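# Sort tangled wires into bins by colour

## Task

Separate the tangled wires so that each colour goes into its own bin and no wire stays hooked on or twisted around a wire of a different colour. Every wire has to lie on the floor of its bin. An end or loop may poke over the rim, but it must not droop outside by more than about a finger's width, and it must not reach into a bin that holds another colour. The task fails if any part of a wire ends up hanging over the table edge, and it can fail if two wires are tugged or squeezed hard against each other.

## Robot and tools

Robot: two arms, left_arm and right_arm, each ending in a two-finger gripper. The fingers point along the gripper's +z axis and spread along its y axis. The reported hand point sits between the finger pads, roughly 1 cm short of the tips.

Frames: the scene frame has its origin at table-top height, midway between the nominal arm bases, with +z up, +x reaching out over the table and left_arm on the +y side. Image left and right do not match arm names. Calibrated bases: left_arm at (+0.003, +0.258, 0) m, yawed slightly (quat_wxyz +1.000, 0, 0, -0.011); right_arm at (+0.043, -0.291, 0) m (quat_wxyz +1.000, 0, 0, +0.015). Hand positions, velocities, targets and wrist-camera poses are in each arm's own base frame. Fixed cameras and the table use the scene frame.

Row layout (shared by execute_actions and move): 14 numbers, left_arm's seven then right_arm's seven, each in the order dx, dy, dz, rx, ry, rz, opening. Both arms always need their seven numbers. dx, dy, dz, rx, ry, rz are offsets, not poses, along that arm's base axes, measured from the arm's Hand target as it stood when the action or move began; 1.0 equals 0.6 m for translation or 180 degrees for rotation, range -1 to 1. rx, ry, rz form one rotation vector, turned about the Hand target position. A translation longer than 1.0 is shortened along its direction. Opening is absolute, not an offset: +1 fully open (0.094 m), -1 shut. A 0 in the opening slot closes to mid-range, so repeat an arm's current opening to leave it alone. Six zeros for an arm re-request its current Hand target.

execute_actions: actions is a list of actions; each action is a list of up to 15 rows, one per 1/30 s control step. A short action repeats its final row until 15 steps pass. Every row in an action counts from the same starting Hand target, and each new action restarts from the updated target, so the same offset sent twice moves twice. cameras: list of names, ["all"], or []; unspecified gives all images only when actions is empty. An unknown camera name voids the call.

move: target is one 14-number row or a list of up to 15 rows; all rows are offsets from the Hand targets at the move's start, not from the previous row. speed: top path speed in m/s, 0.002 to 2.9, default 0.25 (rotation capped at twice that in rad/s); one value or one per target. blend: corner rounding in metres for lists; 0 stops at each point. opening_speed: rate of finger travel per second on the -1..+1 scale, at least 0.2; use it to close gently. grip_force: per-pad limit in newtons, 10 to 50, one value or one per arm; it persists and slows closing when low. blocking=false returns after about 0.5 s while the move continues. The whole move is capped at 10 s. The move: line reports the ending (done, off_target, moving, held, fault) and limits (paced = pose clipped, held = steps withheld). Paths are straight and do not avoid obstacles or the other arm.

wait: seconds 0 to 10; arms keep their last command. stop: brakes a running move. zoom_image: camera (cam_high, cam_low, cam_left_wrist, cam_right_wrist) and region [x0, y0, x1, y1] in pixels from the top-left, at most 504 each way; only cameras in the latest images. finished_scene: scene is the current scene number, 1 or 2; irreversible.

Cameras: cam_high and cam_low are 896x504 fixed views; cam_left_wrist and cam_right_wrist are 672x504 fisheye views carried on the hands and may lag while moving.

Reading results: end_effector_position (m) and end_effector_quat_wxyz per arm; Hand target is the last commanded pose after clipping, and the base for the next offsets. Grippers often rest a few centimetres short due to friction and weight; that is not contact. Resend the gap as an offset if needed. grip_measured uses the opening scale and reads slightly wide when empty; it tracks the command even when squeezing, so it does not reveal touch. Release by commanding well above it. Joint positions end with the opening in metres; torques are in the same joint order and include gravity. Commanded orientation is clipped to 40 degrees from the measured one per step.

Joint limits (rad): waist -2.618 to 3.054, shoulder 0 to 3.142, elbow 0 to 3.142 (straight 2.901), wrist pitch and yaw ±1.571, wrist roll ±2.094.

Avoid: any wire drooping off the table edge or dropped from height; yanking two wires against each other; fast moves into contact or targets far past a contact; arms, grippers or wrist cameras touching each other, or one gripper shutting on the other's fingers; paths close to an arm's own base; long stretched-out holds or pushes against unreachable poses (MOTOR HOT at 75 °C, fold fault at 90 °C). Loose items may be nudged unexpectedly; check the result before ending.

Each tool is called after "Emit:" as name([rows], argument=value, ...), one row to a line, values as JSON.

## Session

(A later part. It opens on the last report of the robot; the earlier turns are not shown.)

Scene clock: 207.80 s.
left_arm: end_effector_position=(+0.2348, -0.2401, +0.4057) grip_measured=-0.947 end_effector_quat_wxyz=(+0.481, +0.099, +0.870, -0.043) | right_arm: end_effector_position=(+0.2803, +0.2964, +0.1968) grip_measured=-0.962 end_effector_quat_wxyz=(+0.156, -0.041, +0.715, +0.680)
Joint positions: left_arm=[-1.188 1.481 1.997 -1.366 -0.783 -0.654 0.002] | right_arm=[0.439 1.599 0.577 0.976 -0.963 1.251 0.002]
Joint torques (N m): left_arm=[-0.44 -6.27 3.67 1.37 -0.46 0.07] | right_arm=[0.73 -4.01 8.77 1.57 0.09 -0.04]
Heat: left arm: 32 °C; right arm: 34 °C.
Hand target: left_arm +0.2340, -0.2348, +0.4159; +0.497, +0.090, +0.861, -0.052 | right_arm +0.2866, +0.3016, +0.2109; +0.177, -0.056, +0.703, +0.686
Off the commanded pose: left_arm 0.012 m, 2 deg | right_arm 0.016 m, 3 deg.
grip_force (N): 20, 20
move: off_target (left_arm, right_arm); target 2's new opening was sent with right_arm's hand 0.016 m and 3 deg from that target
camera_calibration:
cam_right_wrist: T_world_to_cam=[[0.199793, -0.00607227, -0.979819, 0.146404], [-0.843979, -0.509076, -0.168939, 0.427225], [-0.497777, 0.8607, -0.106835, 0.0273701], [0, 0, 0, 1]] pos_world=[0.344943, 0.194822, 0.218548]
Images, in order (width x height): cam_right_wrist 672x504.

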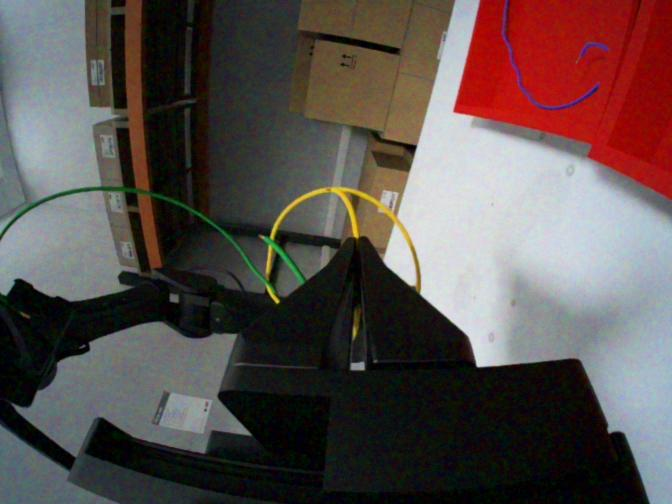

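Emit:
move(target=[-0.05,0,0.075,-0.0173,-0.0815,0,-1,0.133,-0.008,-0.075,0,0,0,-1], speed=0.05, cameras=["cam_low","cam_left_wrist","cam_right_wrist"])

Emit:
zoom_image(camera="cam_low", region=[380, 40, 540, 220])

Scene clock: 211.50 s.
left_arm: end_effector_position=(+0.2048, -0.2423, +0.4516) grip_measured=-0.948 end_effector_quat_wxyz=(+0.594, +0.096, +0.797, -0.054) | right_arm: end_effector_position=(+0.3581, +0.2969, +0.1551) grip_measured=-0.962 end_effector_quat_wxyz=(+0.155, -0.039, +0.714, +0.682)
Joint positions: left_arm=[-1.402 1.376 1.878 -1.186 -1.095 -0.598 0.002] | right_arm=[0.346 1.974 0.825 1.102 -1.056 1.251 0.002]
Joint torques (N m): left_arm=[-0.5 -5.27 3.74 1.38 -0.47 0.03] | right_arm=[-0.61 -6.11 7.98 1.58 -0.04 -0.06]
Heat: left arm: 32 °C; right arm: 34 °C.
Hand target: left_arm +0.2040, -0.2349, +0.4608; +0.605, +0.083, +0.789, -0.064 | right_arm +0.3663, +0.2968, +0.1658; +0.177, -0.056, +0.703, +0.686
Off the commanded pose: left_arm 0.012 m, 3 deg | right_arm 0.014 m, 3 deg.
grip_force (N): 20, 20
move: off_target (left_arm, right_arm)
camera_calibration:
cam_left_wrist: T_world_to_cam=[[-0.168551, -0.979585, -0.109564, -0.145905], [-0.804038, 0.200935, -0.559596, 0.471407], [0.570187, -0.00622704, -0.821491, 0.371487], [0, 0, 0, 1]] pos_world=[0.14262, -0.235335, 0.552985]
cam_right_wrist: T_world_to_cam=[[0.197436, -0.00253133, -0.980313, 0.0898854], [-0.844638, -0.508029, -0.168799, 0.486145], [-0.497599, 0.861337, -0.102441, 0.0602342], [0, 0, 0, 1]] pos_world=[0.422843, 0.195321, 0.176347]
Images, in order (width x height): cam_low 896x504, cam_left_wrist 672x504, cam_right_wrist 672x504.

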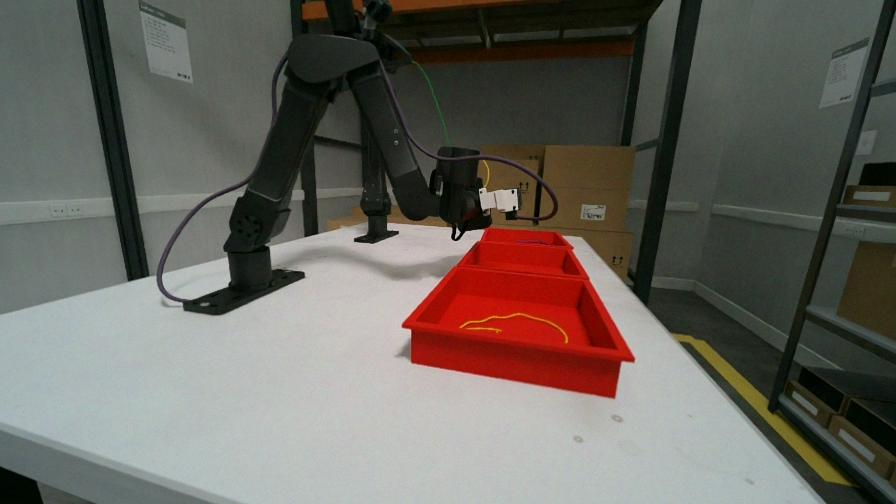

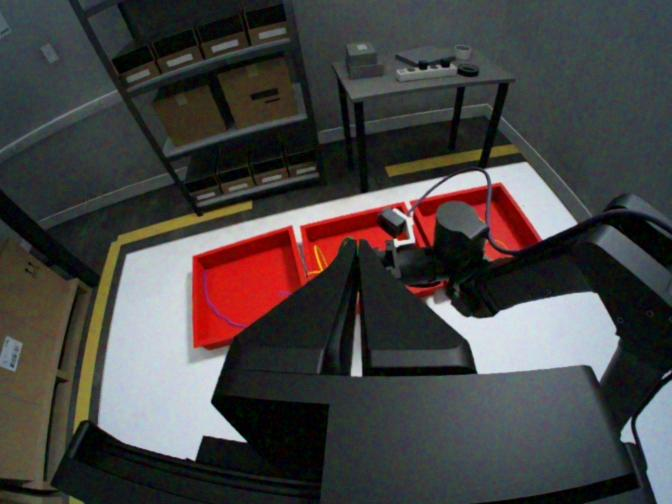

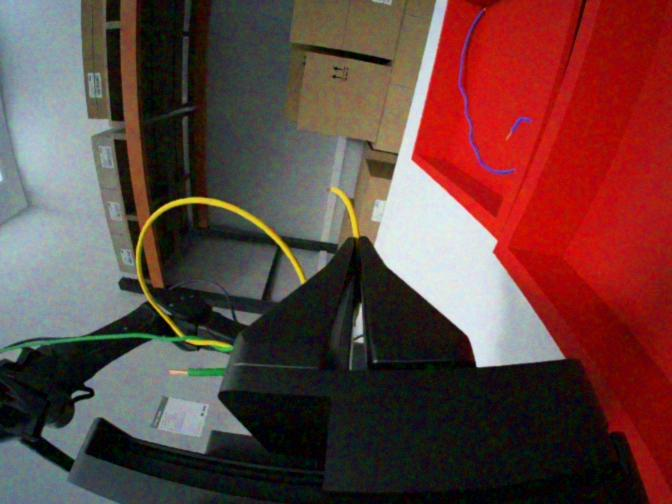

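Scaled by 2.800.

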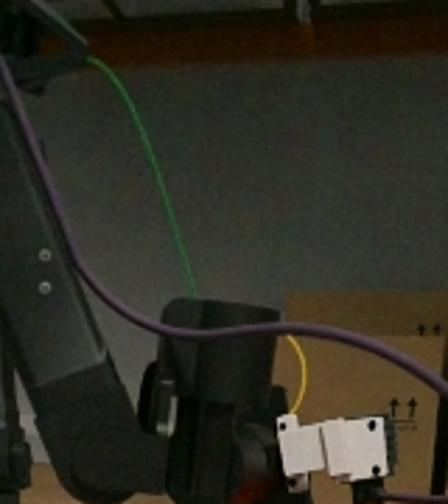

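Emit:
zoom_image(camera="cam_right_wrist", region=[120, 180, 370, 400])

Scaled by 2.016 from the camera's 672x504 image, which has a finer 960x720 frame.

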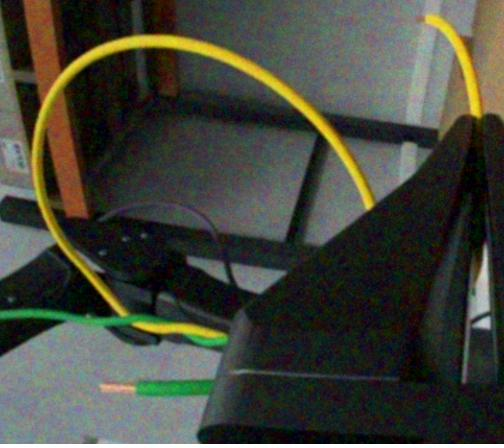

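Emit:
move(target=[-0.05,0,0.05,-0.0173,-0.0815,0,-1,0.1,0.0,-0.06,0,0,0,-1], speed=0.04, cameras=["cam_high","cam_low","cam_left_wrist","cam_right_wrist"])

Emit:
zoom_image(camera="cam_low", region=[380, 20, 560, 220])

Emit:
zoom_image(camera="cam_right_wrist", region=[100, 150, 370, 400])

Scene clock: 216.17 s.
left_arm: end_effector_position=(+0.1751, -0.2422, +0.4860) grip_measured=-0.948 end_effector_quat_wxyz=(+0.699, +0.087, +0.707, -0.062) | right_arm: end_effector_position=(+0.4178, +0.2984, +0.1239) grip_measured=-0.962 end_effector_quat_wxyz=(+0.161, -0.047, +0.709, +0.685)
Joint positions: left_arm=[-1.582 1.177 1.484 -0.378 -1.37 -0.036 0.002] | right_arm=[0.299 2.231 1.078 1.13 -1.107 1.252 0.002]
Joint torques (N m): left_arm=[-0.51 -3.9 4.31 1.38 -0.1 0.07] | right_arm=[-0.73 -7.6 7.9 1.34 0 -0.04]
Heat: left arm: 33 °C; right arm: 34 °C.
Hand target: left_arm +0.1740, -0.2349, +0.4908; +0.703, +0.074, +0.703, -0.074 | right_arm +0.4263, +0.2969, +0.1298; +0.177, -0.056, +0.703, +0.686
Off the commanded pose: left_arm 0.009 m, 2 deg | right_arm 0.011 m, 2 deg.
grip_force (N): 20, 20
move: off_target (right_arm)
camera_calibration:
cam_left_wrist: T_world_to_cam=[[-0.140483, -0.985149, -0.0987258, -0.158588], [-0.620868, 0.165329, -0.766283, 0.526482], [0.771225, -0.0463543, -0.634873, 0.281169], [0, 0, 0, 1]] pos_world=[0.087752, -0.230242, 0.566284]
cam_right_wrist: T_world_to_cam=[[0.217379, 0.00735004, -0.97606, 0.0356895], [-0.838869, -0.509849, -0.190665, 0.532799], [-0.499044, 0.860233, -0.104665, 0.0866682], [0, 0, 0, 1]] pos_world=[0.482442, 0.19683, 0.145492]

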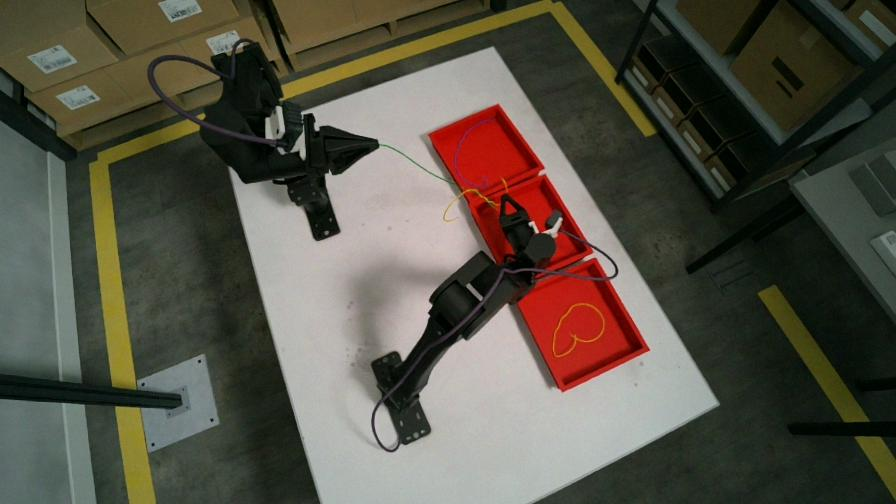

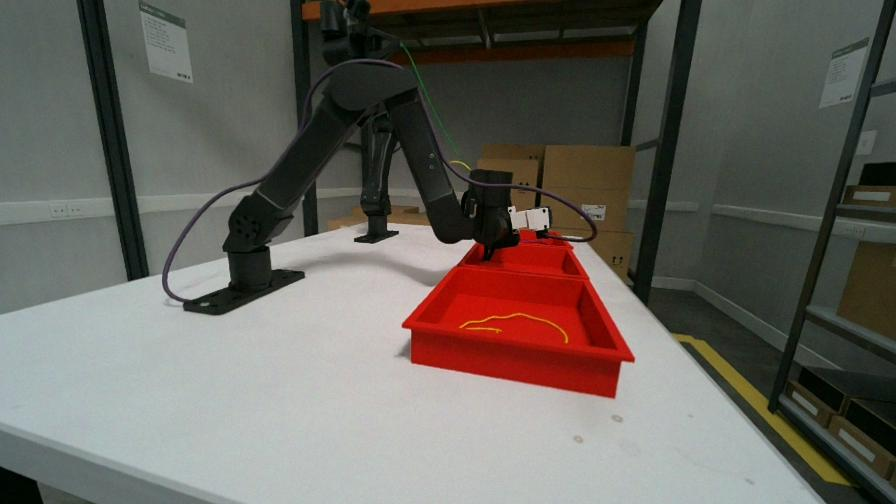

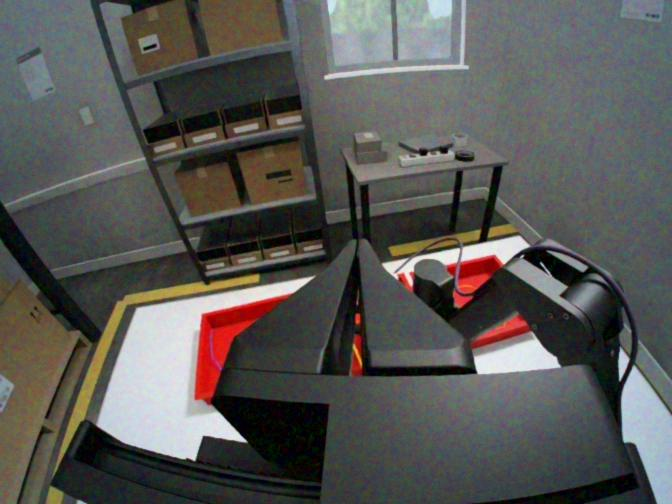

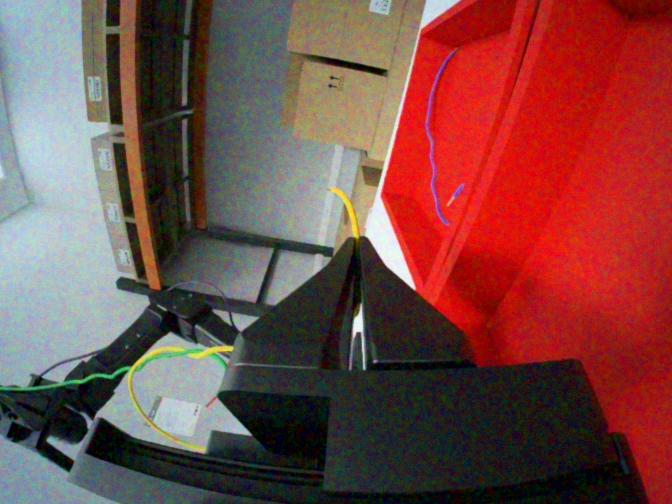

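Scaled by 2.520.

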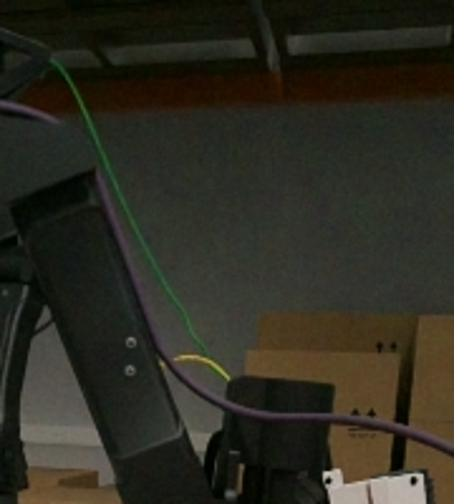

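Scaled by 1.867 from the camera's 672x504 image, which has a finer 960x720 frame.

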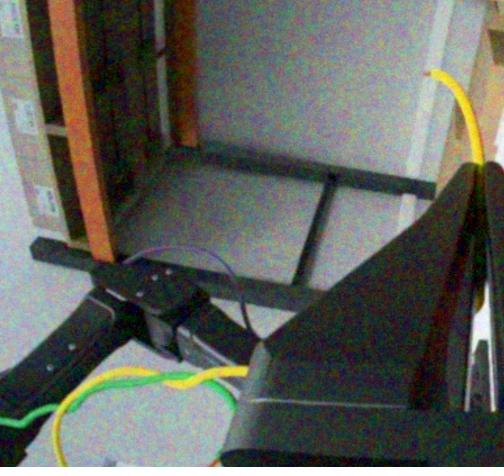

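Emit:
move(target=[0,0,0.04,0,0,0,-1,0.13,0.0,0.0,0,0,0,-1], speed=0.04, cameras=["cam_high","cam_low","cam_right_wrist"])

Emit:
zoom_image(camera="cam_low", region=[380, 20, 560, 220])

Emit:
zoom_image(camera="cam_right_wrist", region=[50, 200, 320, 480])

Emit:
zoom_image(camera="cam_high", region=[360, 110, 580, 250])

Scene clock: 218.93 s.
left_arm: end_effector_position=(+0.1753, -0.2372, +0.5070) grip_measured=-0.948 end_effector_quat_wxyz=(+0.703, +0.077, +0.704, -0.070) | right_arm: end_effector_position=(+0.4975, +0.2988, +0.1234) grip_measured=-0.962 end_effector_quat_wxyz=(+0.164, -0.045, +0.709, +0.685)
Joint positions: left_arm=[-1.582 1.192 1.56 -0.377 -1.373 0.001 0.002] | right_arm=[0.252 2.432 1.483 0.929 -1.147 1.255 0.002]
Joint torques (N m): left_arm=[-0.54 -1.47 7.62 0.97 -0.04 0.06] | right_arm=[-0.66 -9.31 8.99 1.26 -0.07 -0.04]
Heat: left arm: 33 °C; right arm: 34 °C.
Hand target: left_arm +0.1740, -0.2349, +0.5148; +0.703, +0.074, +0.703, -0.074 | right_arm +0.5043, +0.2969, +0.1299; +0.177, -0.056, +0.703, +0.686
Off the commanded pose: left_arm 0.008 m, 1 deg | right_arm 0.010 m, 2 deg.
grip_force (N): 20, 20
move: done
camera_calibration:
cam_right_wrist: T_world_to_cam=[[0.21819, 0.00780513, -0.975875, 0.0173622], [-0.842405, -0.503336, -0.192374, 0.599855], [-0.492694, 0.864056, -0.103248, 0.121608], [0, 0, 0, 1]] pos_world=[0.561448, 0.196717, 0.144895]
Images, in order (width x height): cam_high 896x504, cam_low 896x504, cam_right_wrist 672x504.

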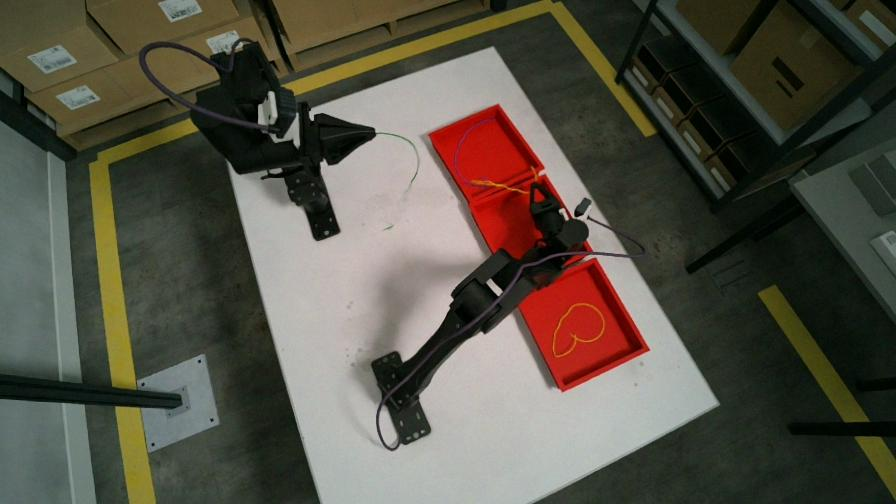

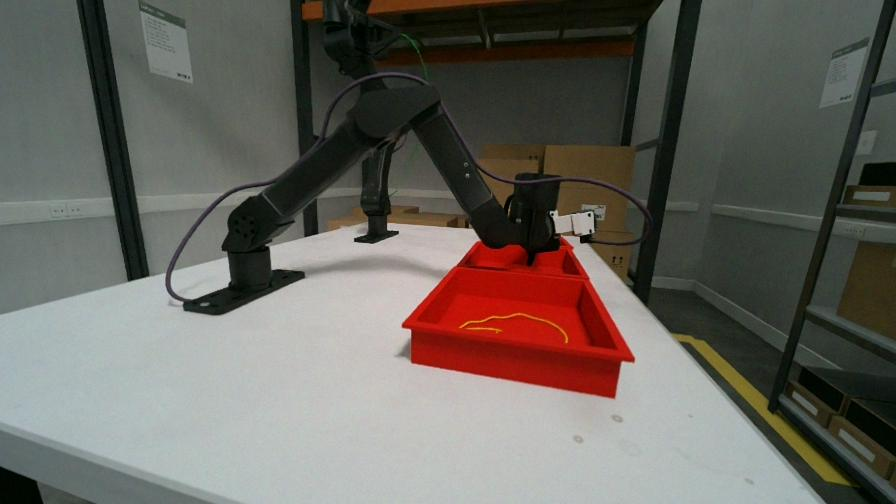

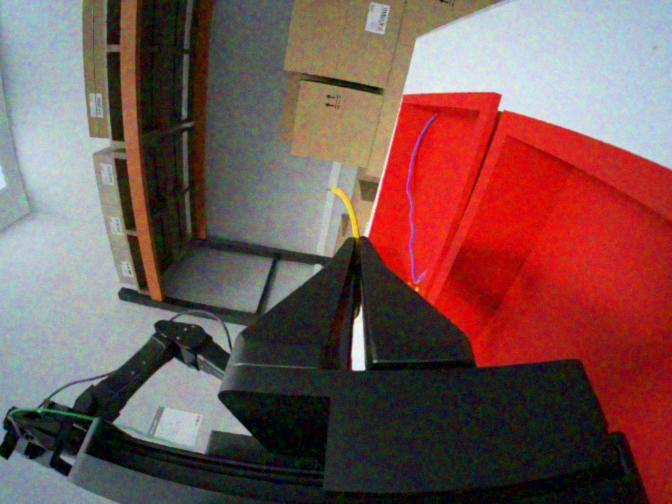

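Scaled by 2.520.

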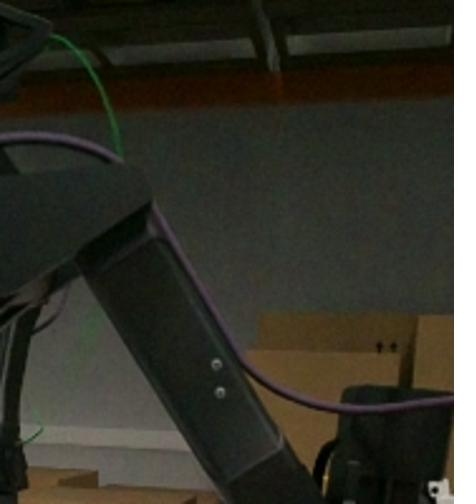

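Scaled by 1.800 from the camera's 672x504 image, which has a finer 960x720 frame.

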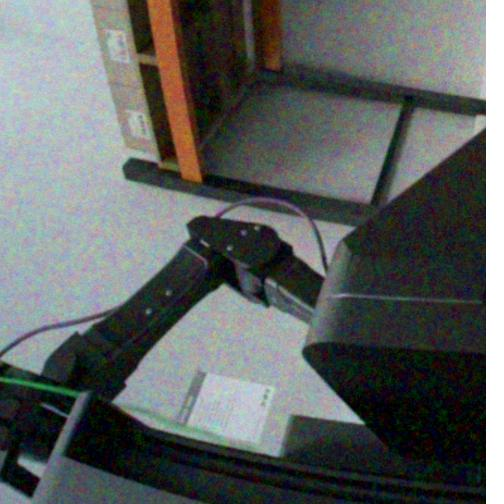

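Scaled by 2.291.

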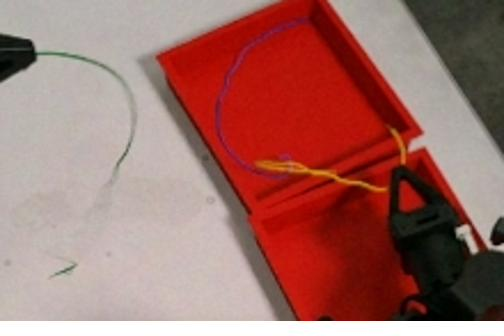

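Emit:
move(target=[0,0,0,0,0,0,-1,0,0,0.32,0,0,0,-1], speed=0.1, cameras=["cam_high","cam_low","cam_right_wrist"])

Emit:
zoom_image(camera="cam_high", region=[360, 90, 580, 250])

Emit:
zoom_image(camera="cam_low", region=[370, 20, 610, 250])

Scene clock: 221.83 s.
left_arm: end_effector_position=(+0.1753, -0.2372, +0.5070) grip_measured=-0.948 end_effector_quat_wxyz=(+0.703, +0.077, +0.704, -0.070) | right_arm: end_effector_position=(+0.5081, +0.3014, +0.2849) grip_measured=-0.962 end_effector_quat_wxyz=(+0.145, -0.027, +0.716, +0.682)
Joint positions: left_arm=[-1.582 1.192 1.56 -0.377 -1.373 0.001 0.002] | right_arm=[0.252 2.192 1.798 0.325 -1.147 1.261 0.002]
Joint torques (N m): left_arm=[-0.55 -1.47 7.62 0.97 -0.04 0.06] | right_arm=[-0.58 -12.74 10.4 1.25 -0.08 -0.12]
Heat: left arm: 32 °C; right arm: 34 °C.
Hand target: left_arm +0.1740, -0.2349, +0.5148; +0.703, +0.074, +0.703, -0.074 | right_arm +0.5044, +0.2967, +0.3218; +0.177, -0.056, +0.703, +0.686
Off the commanded pose: left_arm 0.008 m, 1 deg | right_arm 0.037 m, 5 deg.
grip_force (N): 20, 20
move: off_target (right_arm)
camera_calibration:
cam_right_wrist: T_world_to_cam=[[0.165862, -0.00299229, -0.986144, 0.205311], [-0.851572, -0.504725, -0.141696, 0.631793], [-0.497308, 0.863275, -0.0862627, 0.139101], [0, 0, 0, 1]] pos_world=[0.57314, 0.199414, 0.303988]
Images, in order (width x height): cam_high 896x504, cam_low 896x504, cam_right_wrist 672x504.

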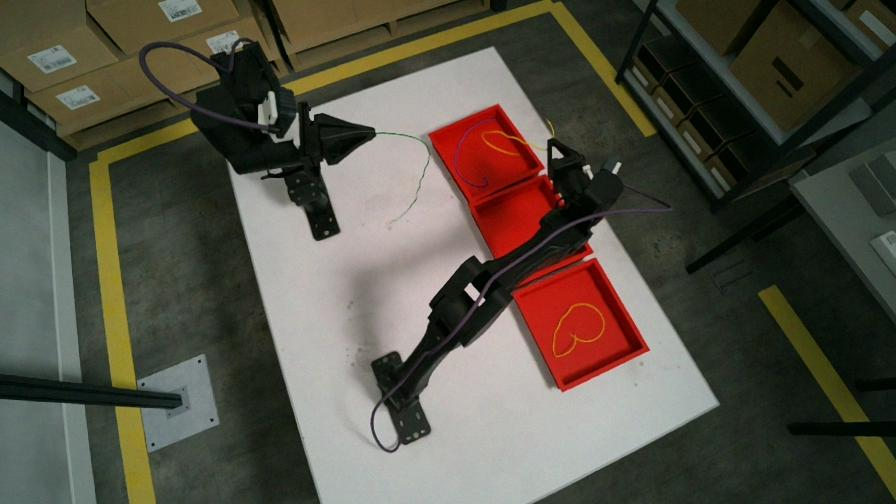

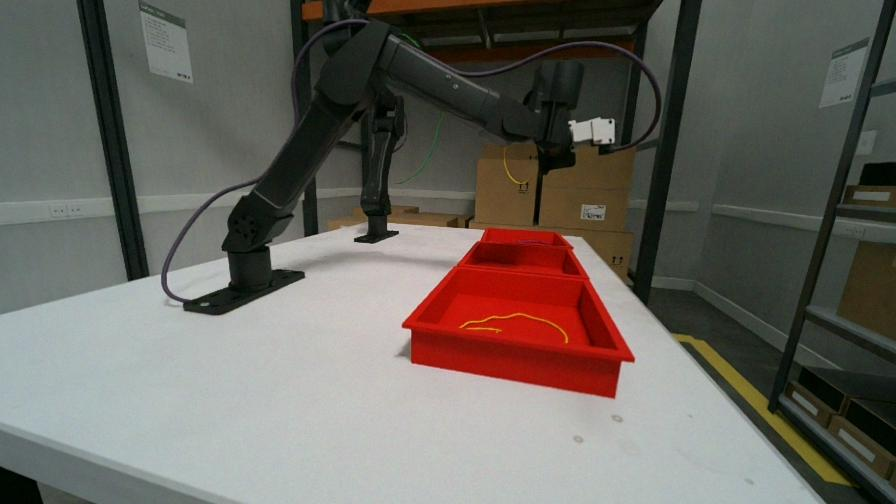

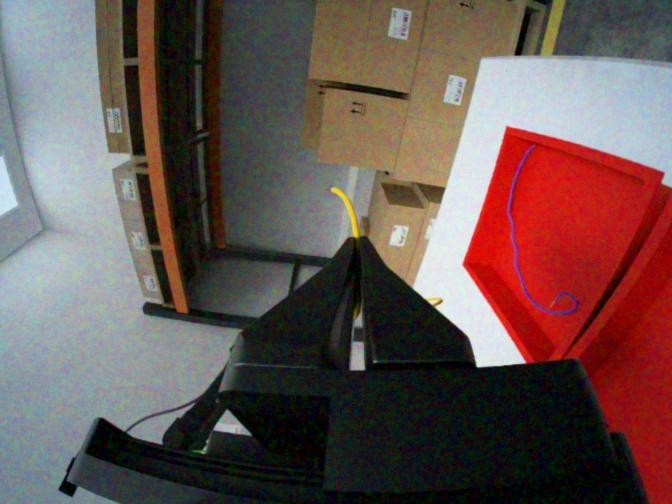

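Scaled by 2.291.

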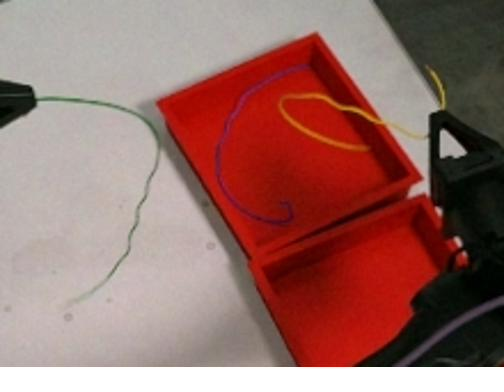

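Scaled by 2.100.

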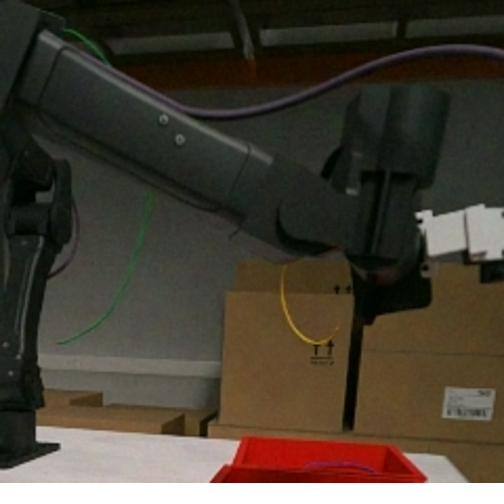

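Emit:
move(target=[0,0,0,0,0,0,-1,-0.007,-0.595,0.014,-0.4556,-0.0078,-0.1629,-1], speed=0.12, cameras=["cam_high","cam_low","cam_right_wrist"])

Emit:
zoom_image(camera="cam_low", region=[400, 20, 680, 300])

Scene clock: 229.37 s.
left_arm: end_effector_position=(+0.1753, -0.2372, +0.5070) grip_measured=-0.948 end_effector_quat_wxyz=(+0.703, +0.077, +0.704, -0.070) | right_arm: end_effector_position=(+0.5043, -0.0559, +0.2976) grip_measured=-0.962 end_effector_quat_wxyz=(+0.302, +0.004, +0.953, +0.002)
Joint positions: left_arm=[-1.582 1.192 1.56 -0.377 -1.373 0.001 0.002] | right_arm=[-0.142 2.27 2.837 -1.529 -0.083 -0.108 0.002]
Joint torques (N m): left_arm=[-0.55 -1.46 7.62 0.97 -0.04 0.06] | right_arm=[-0.55 -11.71 7.87 1.11 0.05 -0.03]
Heat: left arm: 32 °C; right arm: 34 °C.
Hand target: left_arm +0.1740, -0.2349, +0.5148; +0.703, +0.074, +0.703, -0.074 | right_arm +0.5002, -0.0602, +0.3303; +0.259, +0.000, +0.966, -0.001
Off the commanded pose: left_arm 0.008 m, 1 deg | right_arm 0.033 m, 5 deg.
elbow stopped short (right arm): the move would have taken joint 3 (elbow) straighter than the controller allows.
grip_force (N): 20, 20
move: off_target (right_arm)
camera_calibration:
cam_right_wrist: T_world_to_cam=[[-0.0423801, -0.99437, -0.0971211, 0.00237938], [-0.996195, 0.0346469, 0.0799724, 0.487164], [-0.0761572, 0.100141, -0.992054, 0.46118], [0, 0, 0, 1]] pos_world=[0.520533, -0.0606957, 0.418787]
Images, in order (width x height): cam_high 896x504, cam_low 896x504, cam_right_wrist 672x504.

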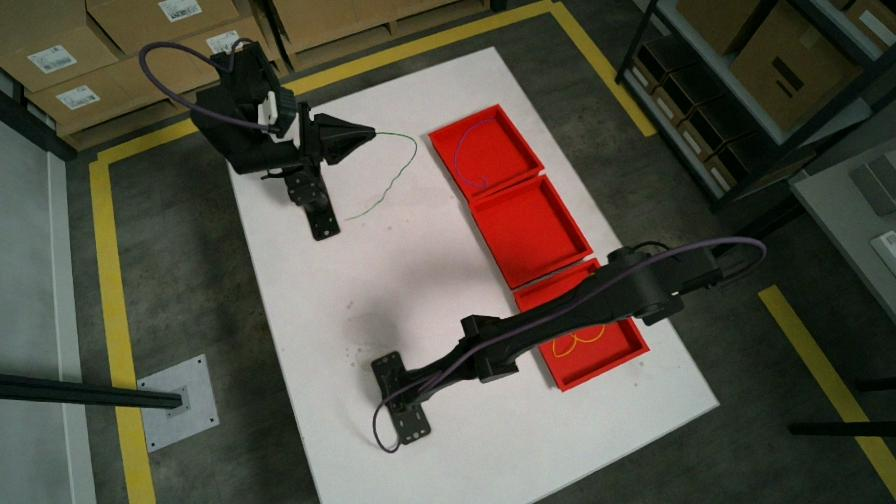

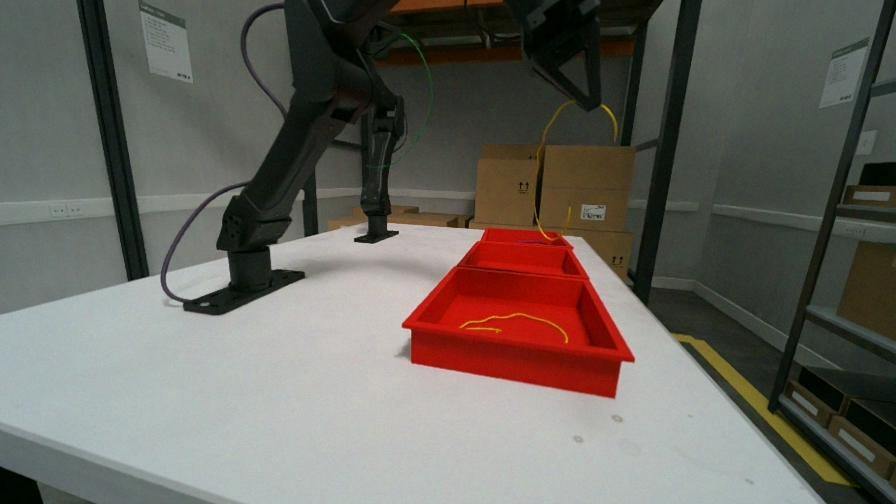

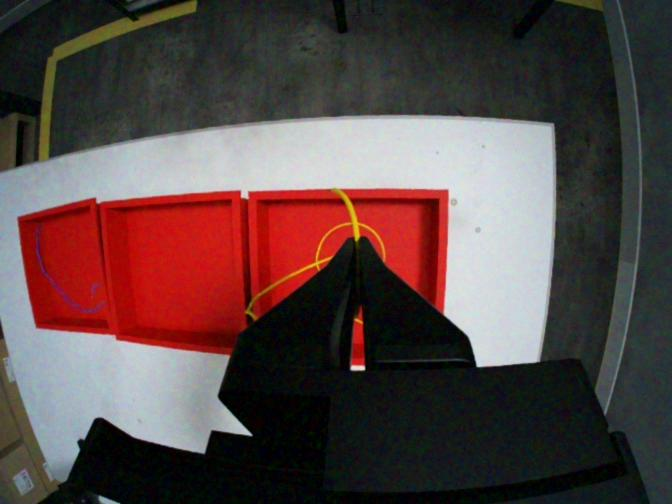

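Scaled by 1.800.

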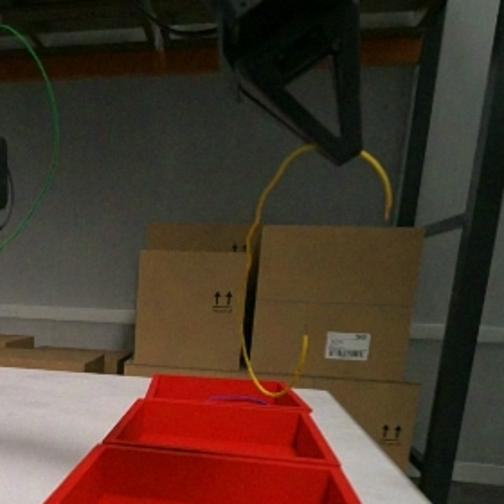

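Emit:
move(target=[0,0,0,0,0,0,-1,-0.015,-0.02,-0.25,0,0,0,-1], speed=0.1, cameras=["cam_low","cam_right_wrist"])

Emit:
zoom_image(camera="cam_low", region=[380, 120, 660, 400])

Scene clock: 231.80 s.
left_arm: end_effector_position=(+0.1753, -0.2372, +0.5070) grip_measured=-0.948 end_effector_quat_wxyz=(+0.703, +0.077, +0.704, -0.070) | right_arm: end_effector_position=(+0.4916, -0.0694, +0.1625) grip_measured=-0.962 end_effector_quat_wxyz=(+0.236, +0.001, +0.972, +0.002)
Joint positions: left_arm=[-1.582 1.192 1.56 -0.377 -1.373 0.001 0.002] | right_arm=[-0.172 2.012 1.883 -0.973 -0.083 -0.151 0.002]
Joint torques (N m): left_arm=[-0.55 -1.47 7.61 0.97 -0.04 0.06] | right_arm=[-0.65 -11.29 6.42 0.94 -0.07 -0.04]
Heat: left arm: 32 °C; right arm: 34 °C.
Hand target: left_arm +0.1740, -0.2349, +0.5148; +0.703, +0.074, +0.703, -0.074 | right_arm +0.4912, -0.0722, +0.1803; +0.259, +0.000, +0.966, -0.001
Off the commanded pose: left_arm 0.008 m, 1 deg | right_arm 0.018 m, 3 deg.
grip_force (N): 20, 20
move: off_target (right_arm)
camera_calibration:
cam_right_wrist: T_world_to_cam=[[-0.0490848, -0.994753, -0.0897567, -0.0225905], [-0.976112, 0.0287332, 0.215358, 0.453524], [-0.211649, 0.0981835, -0.972402, 0.390909], [0, 0, 0, 1]] pos_world=[0.524317, -0.073884, 0.280423]
Images, in order (width x height): cam_low 896x504, cam_right_wrist 672x504.

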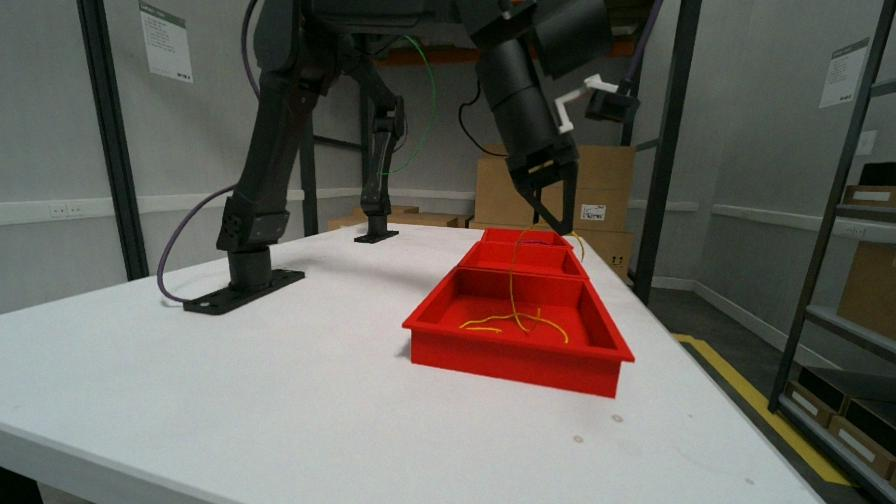

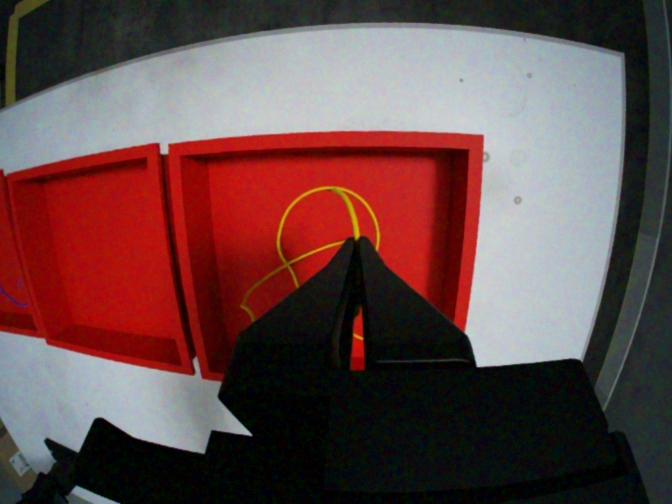

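Scaled by 1.800.

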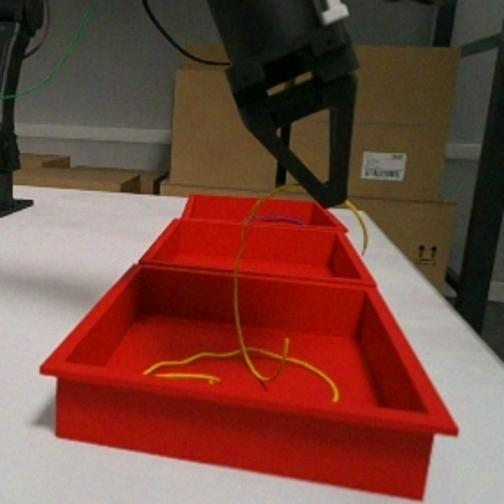

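Emit:
move(target=[0,0,0,0,0,0,-1,-0.03,-0.01,-0.13,0,0,0,-1], speed=0.06, cameras=["cam_low","cam_right_wrist"])

Emit:
zoom_image(camera="cam_low", region=[380, 120, 660, 400])

Scene clock: 234.07 s.
left_arm: end_effector_position=(+0.1753, -0.2372, +0.5070) grip_measured=-0.948 end_effector_quat_wxyz=(+0.703, +0.077, +0.704, -0.070) | right_arm: end_effector_position=(+0.4707, -0.0761, +0.0840) grip_measured=-0.962 end_effector_quat_wxyz=(+0.233, +0.002, +0.972, +0.000)
Joint positions: left_arm=[-1.582 1.192 1.56 -0.377 -1.373 0.001 0.002] | right_arm=[-0.196 1.955 1.492 -0.644 -0.088 -0.171 0.002]
Joint torques (N m): left_arm=[-0.55 -1.47 7.62 0.97 -0.04 0.06] | right_arm=[-0.65 -10.95 6.39 1 -0.11 -0.05]
Heat: left arm: 32 °C; right arm: 33 °C.
Hand target: left_arm +0.1740, -0.2349, +0.5148; +0.703, +0.074, +0.703, -0.074 | right_arm +0.4732, -0.0783, +0.1022; +0.259, +0.000, +0.966, -0.001
Off the commanded pose: left_arm 0.008 m, 1 deg | right_arm 0.019 m, 3 deg.
grip_force (N): 20, 20
move: off_target (right_arm)
camera_calibration:
cam_right_wrist: T_world_to_cam=[[-0.0525727, -0.994867, -0.0864607, -0.035946], [-0.975005, 0.0324205, 0.219806, 0.449583], [-0.215875, 0.0958554, -0.971705, 0.312487], [0, 0, 0, 1]] pos_world=[0.503914, -0.0802908, 0.201716]
Images, in order (width x height): cam_low 896x504, cam_right_wrist 672x504.

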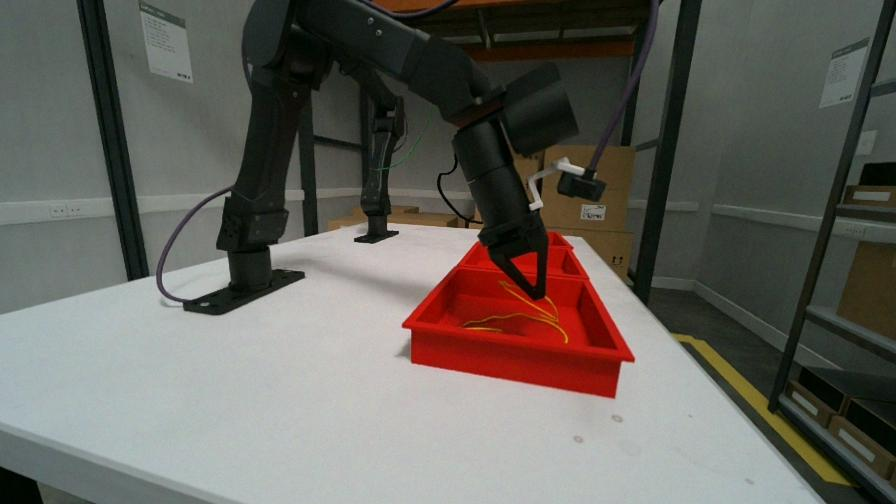

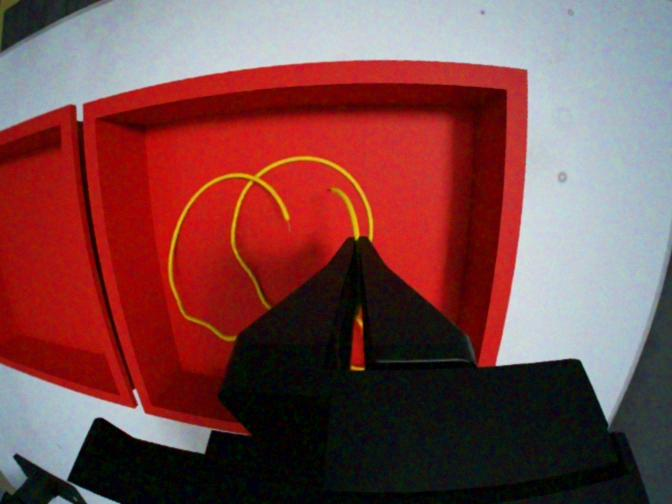

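Scaled by 1.800.

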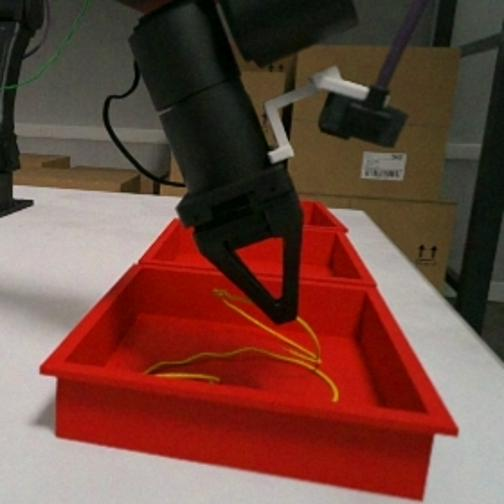

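Good. Lowering to the floor and releasing.

Emit:
move(target=[0,0,0,0,0,0,-1,-0.02,0,-0.085,0,0,0,-1], speed=0.05)

Emit:
move(target=[0,0,0,0,0,0,-1,0,0,-0.01,0,0,0,-1], speed=0.03, cameras=["cam_low","cam_right_wrist"])

Scene clock: 236.50 s.
left_arm: end_effector_position=(+0.1753, -0.2372, +0.5070) grip_measured=-0.948 end_effector_quat_wxyz=(+0.703, +0.077, +0.704, -0.070) | right_arm: end_effector_position=(+0.4586, -0.0765, +0.0417) grip_measured=-0.962 end_effector_quat_wxyz=(+0.242, +0.002, +0.970, -0.001)
Joint positions: left_arm=[-1.582 1.192 1.56 -0.377 -1.373 0.001 0.002] | right_arm=[-0.203 1.95 1.3 -0.439 -0.091 -0.176 0.002]
Joint torques (N m): left_arm=[-0.55 -1.47 7.62 0.97 -0.04 0.06] | right_arm=[-0.64 -9.26 6.05 1.04 -0.13 -0.05]
Heat: left arm: 32 °C; right arm: 33 °C.
Hand target: left_arm +0.1740, -0.2349, +0.5148; +0.703, +0.074, +0.703, -0.074 | right_arm +0.4612, -0.0783, +0.0512; +0.259, +0.000, +0.966, -0.001
Off the commanded pose: left_arm 0.008 m, 1 deg | right_arm 0.010 m, 2 deg.
grip_force (N): 20, 20
move: done

Scene clock: 237.40 s.
left_arm: end_effector_position=(+0.1753, -0.2372, +0.5070) grip_measured=-0.948 end_effector_quat_wxyz=(+0.703, +0.077, +0.704, -0.070) | right_arm: end_effector_position=(+0.4596, -0.0766, +0.0401) grip_measured=-0.962 end_effector_quat_wxyz=(+0.247, +0.002, +0.969, -0.002)
Joint positions: left_arm=[-1.582 1.192 1.56 -0.377 -1.373 0.001 0.002] | right_arm=[-0.203 1.95 1.288 -0.417 -0.092 -0.176 0.002]
Joint torques (N m): left_arm=[-0.54 -1.47 7.62 0.97 -0.04 0.06] | right_arm=[-0.62 -8.59 5.97 0.97 -0.12 -0.05]
Heat: left arm: 32 °C; right arm: 33 °C.
Hand target: left_arm +0.1740, -0.2349, +0.5148; +0.703, +0.074, +0.703, -0.074 | right_arm +0.4613, -0.0782, +0.0453; +0.259, +0.000, +0.966, -0.001
Off the commanded pose: left_arm 0.008 m, 1 deg | right_arm 0.006 m, 1 deg.
grip_force (N): 20, 20
move: done
camera_calibration:
cam_right_wrist: T_world_to_cam=[[-0.0510428, -0.995275, -0.0825962, -0.0417226], [-0.980646, 0.0342955, 0.192762, 0.452211], [-0.189019, 0.0908368, -0.977763, 0.254957], [0, 0, 0, 1]] pos_world=[0.489521, -0.0801936, 0.158672]
Images, in order (width x height): cam_low 896x504, cam_right_wrist 672x504.

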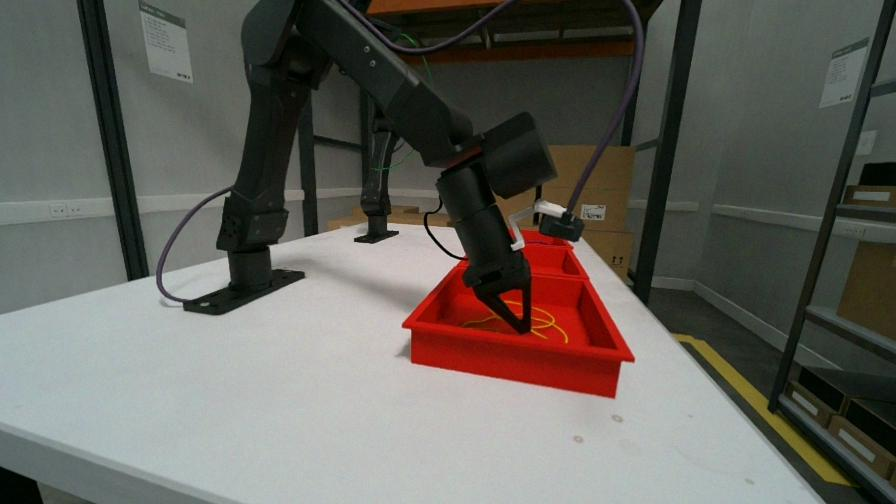

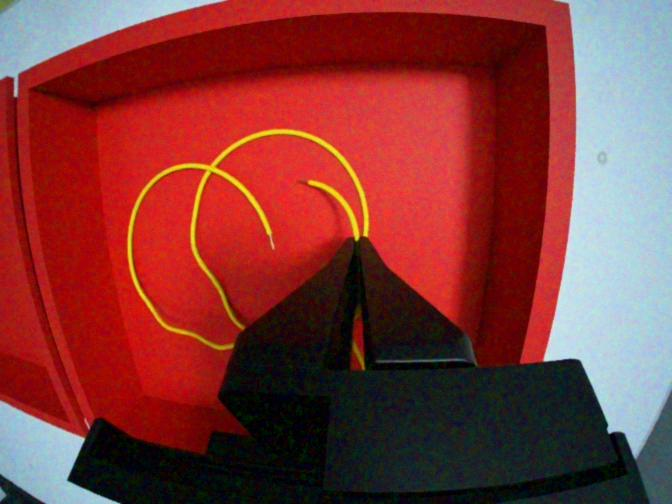

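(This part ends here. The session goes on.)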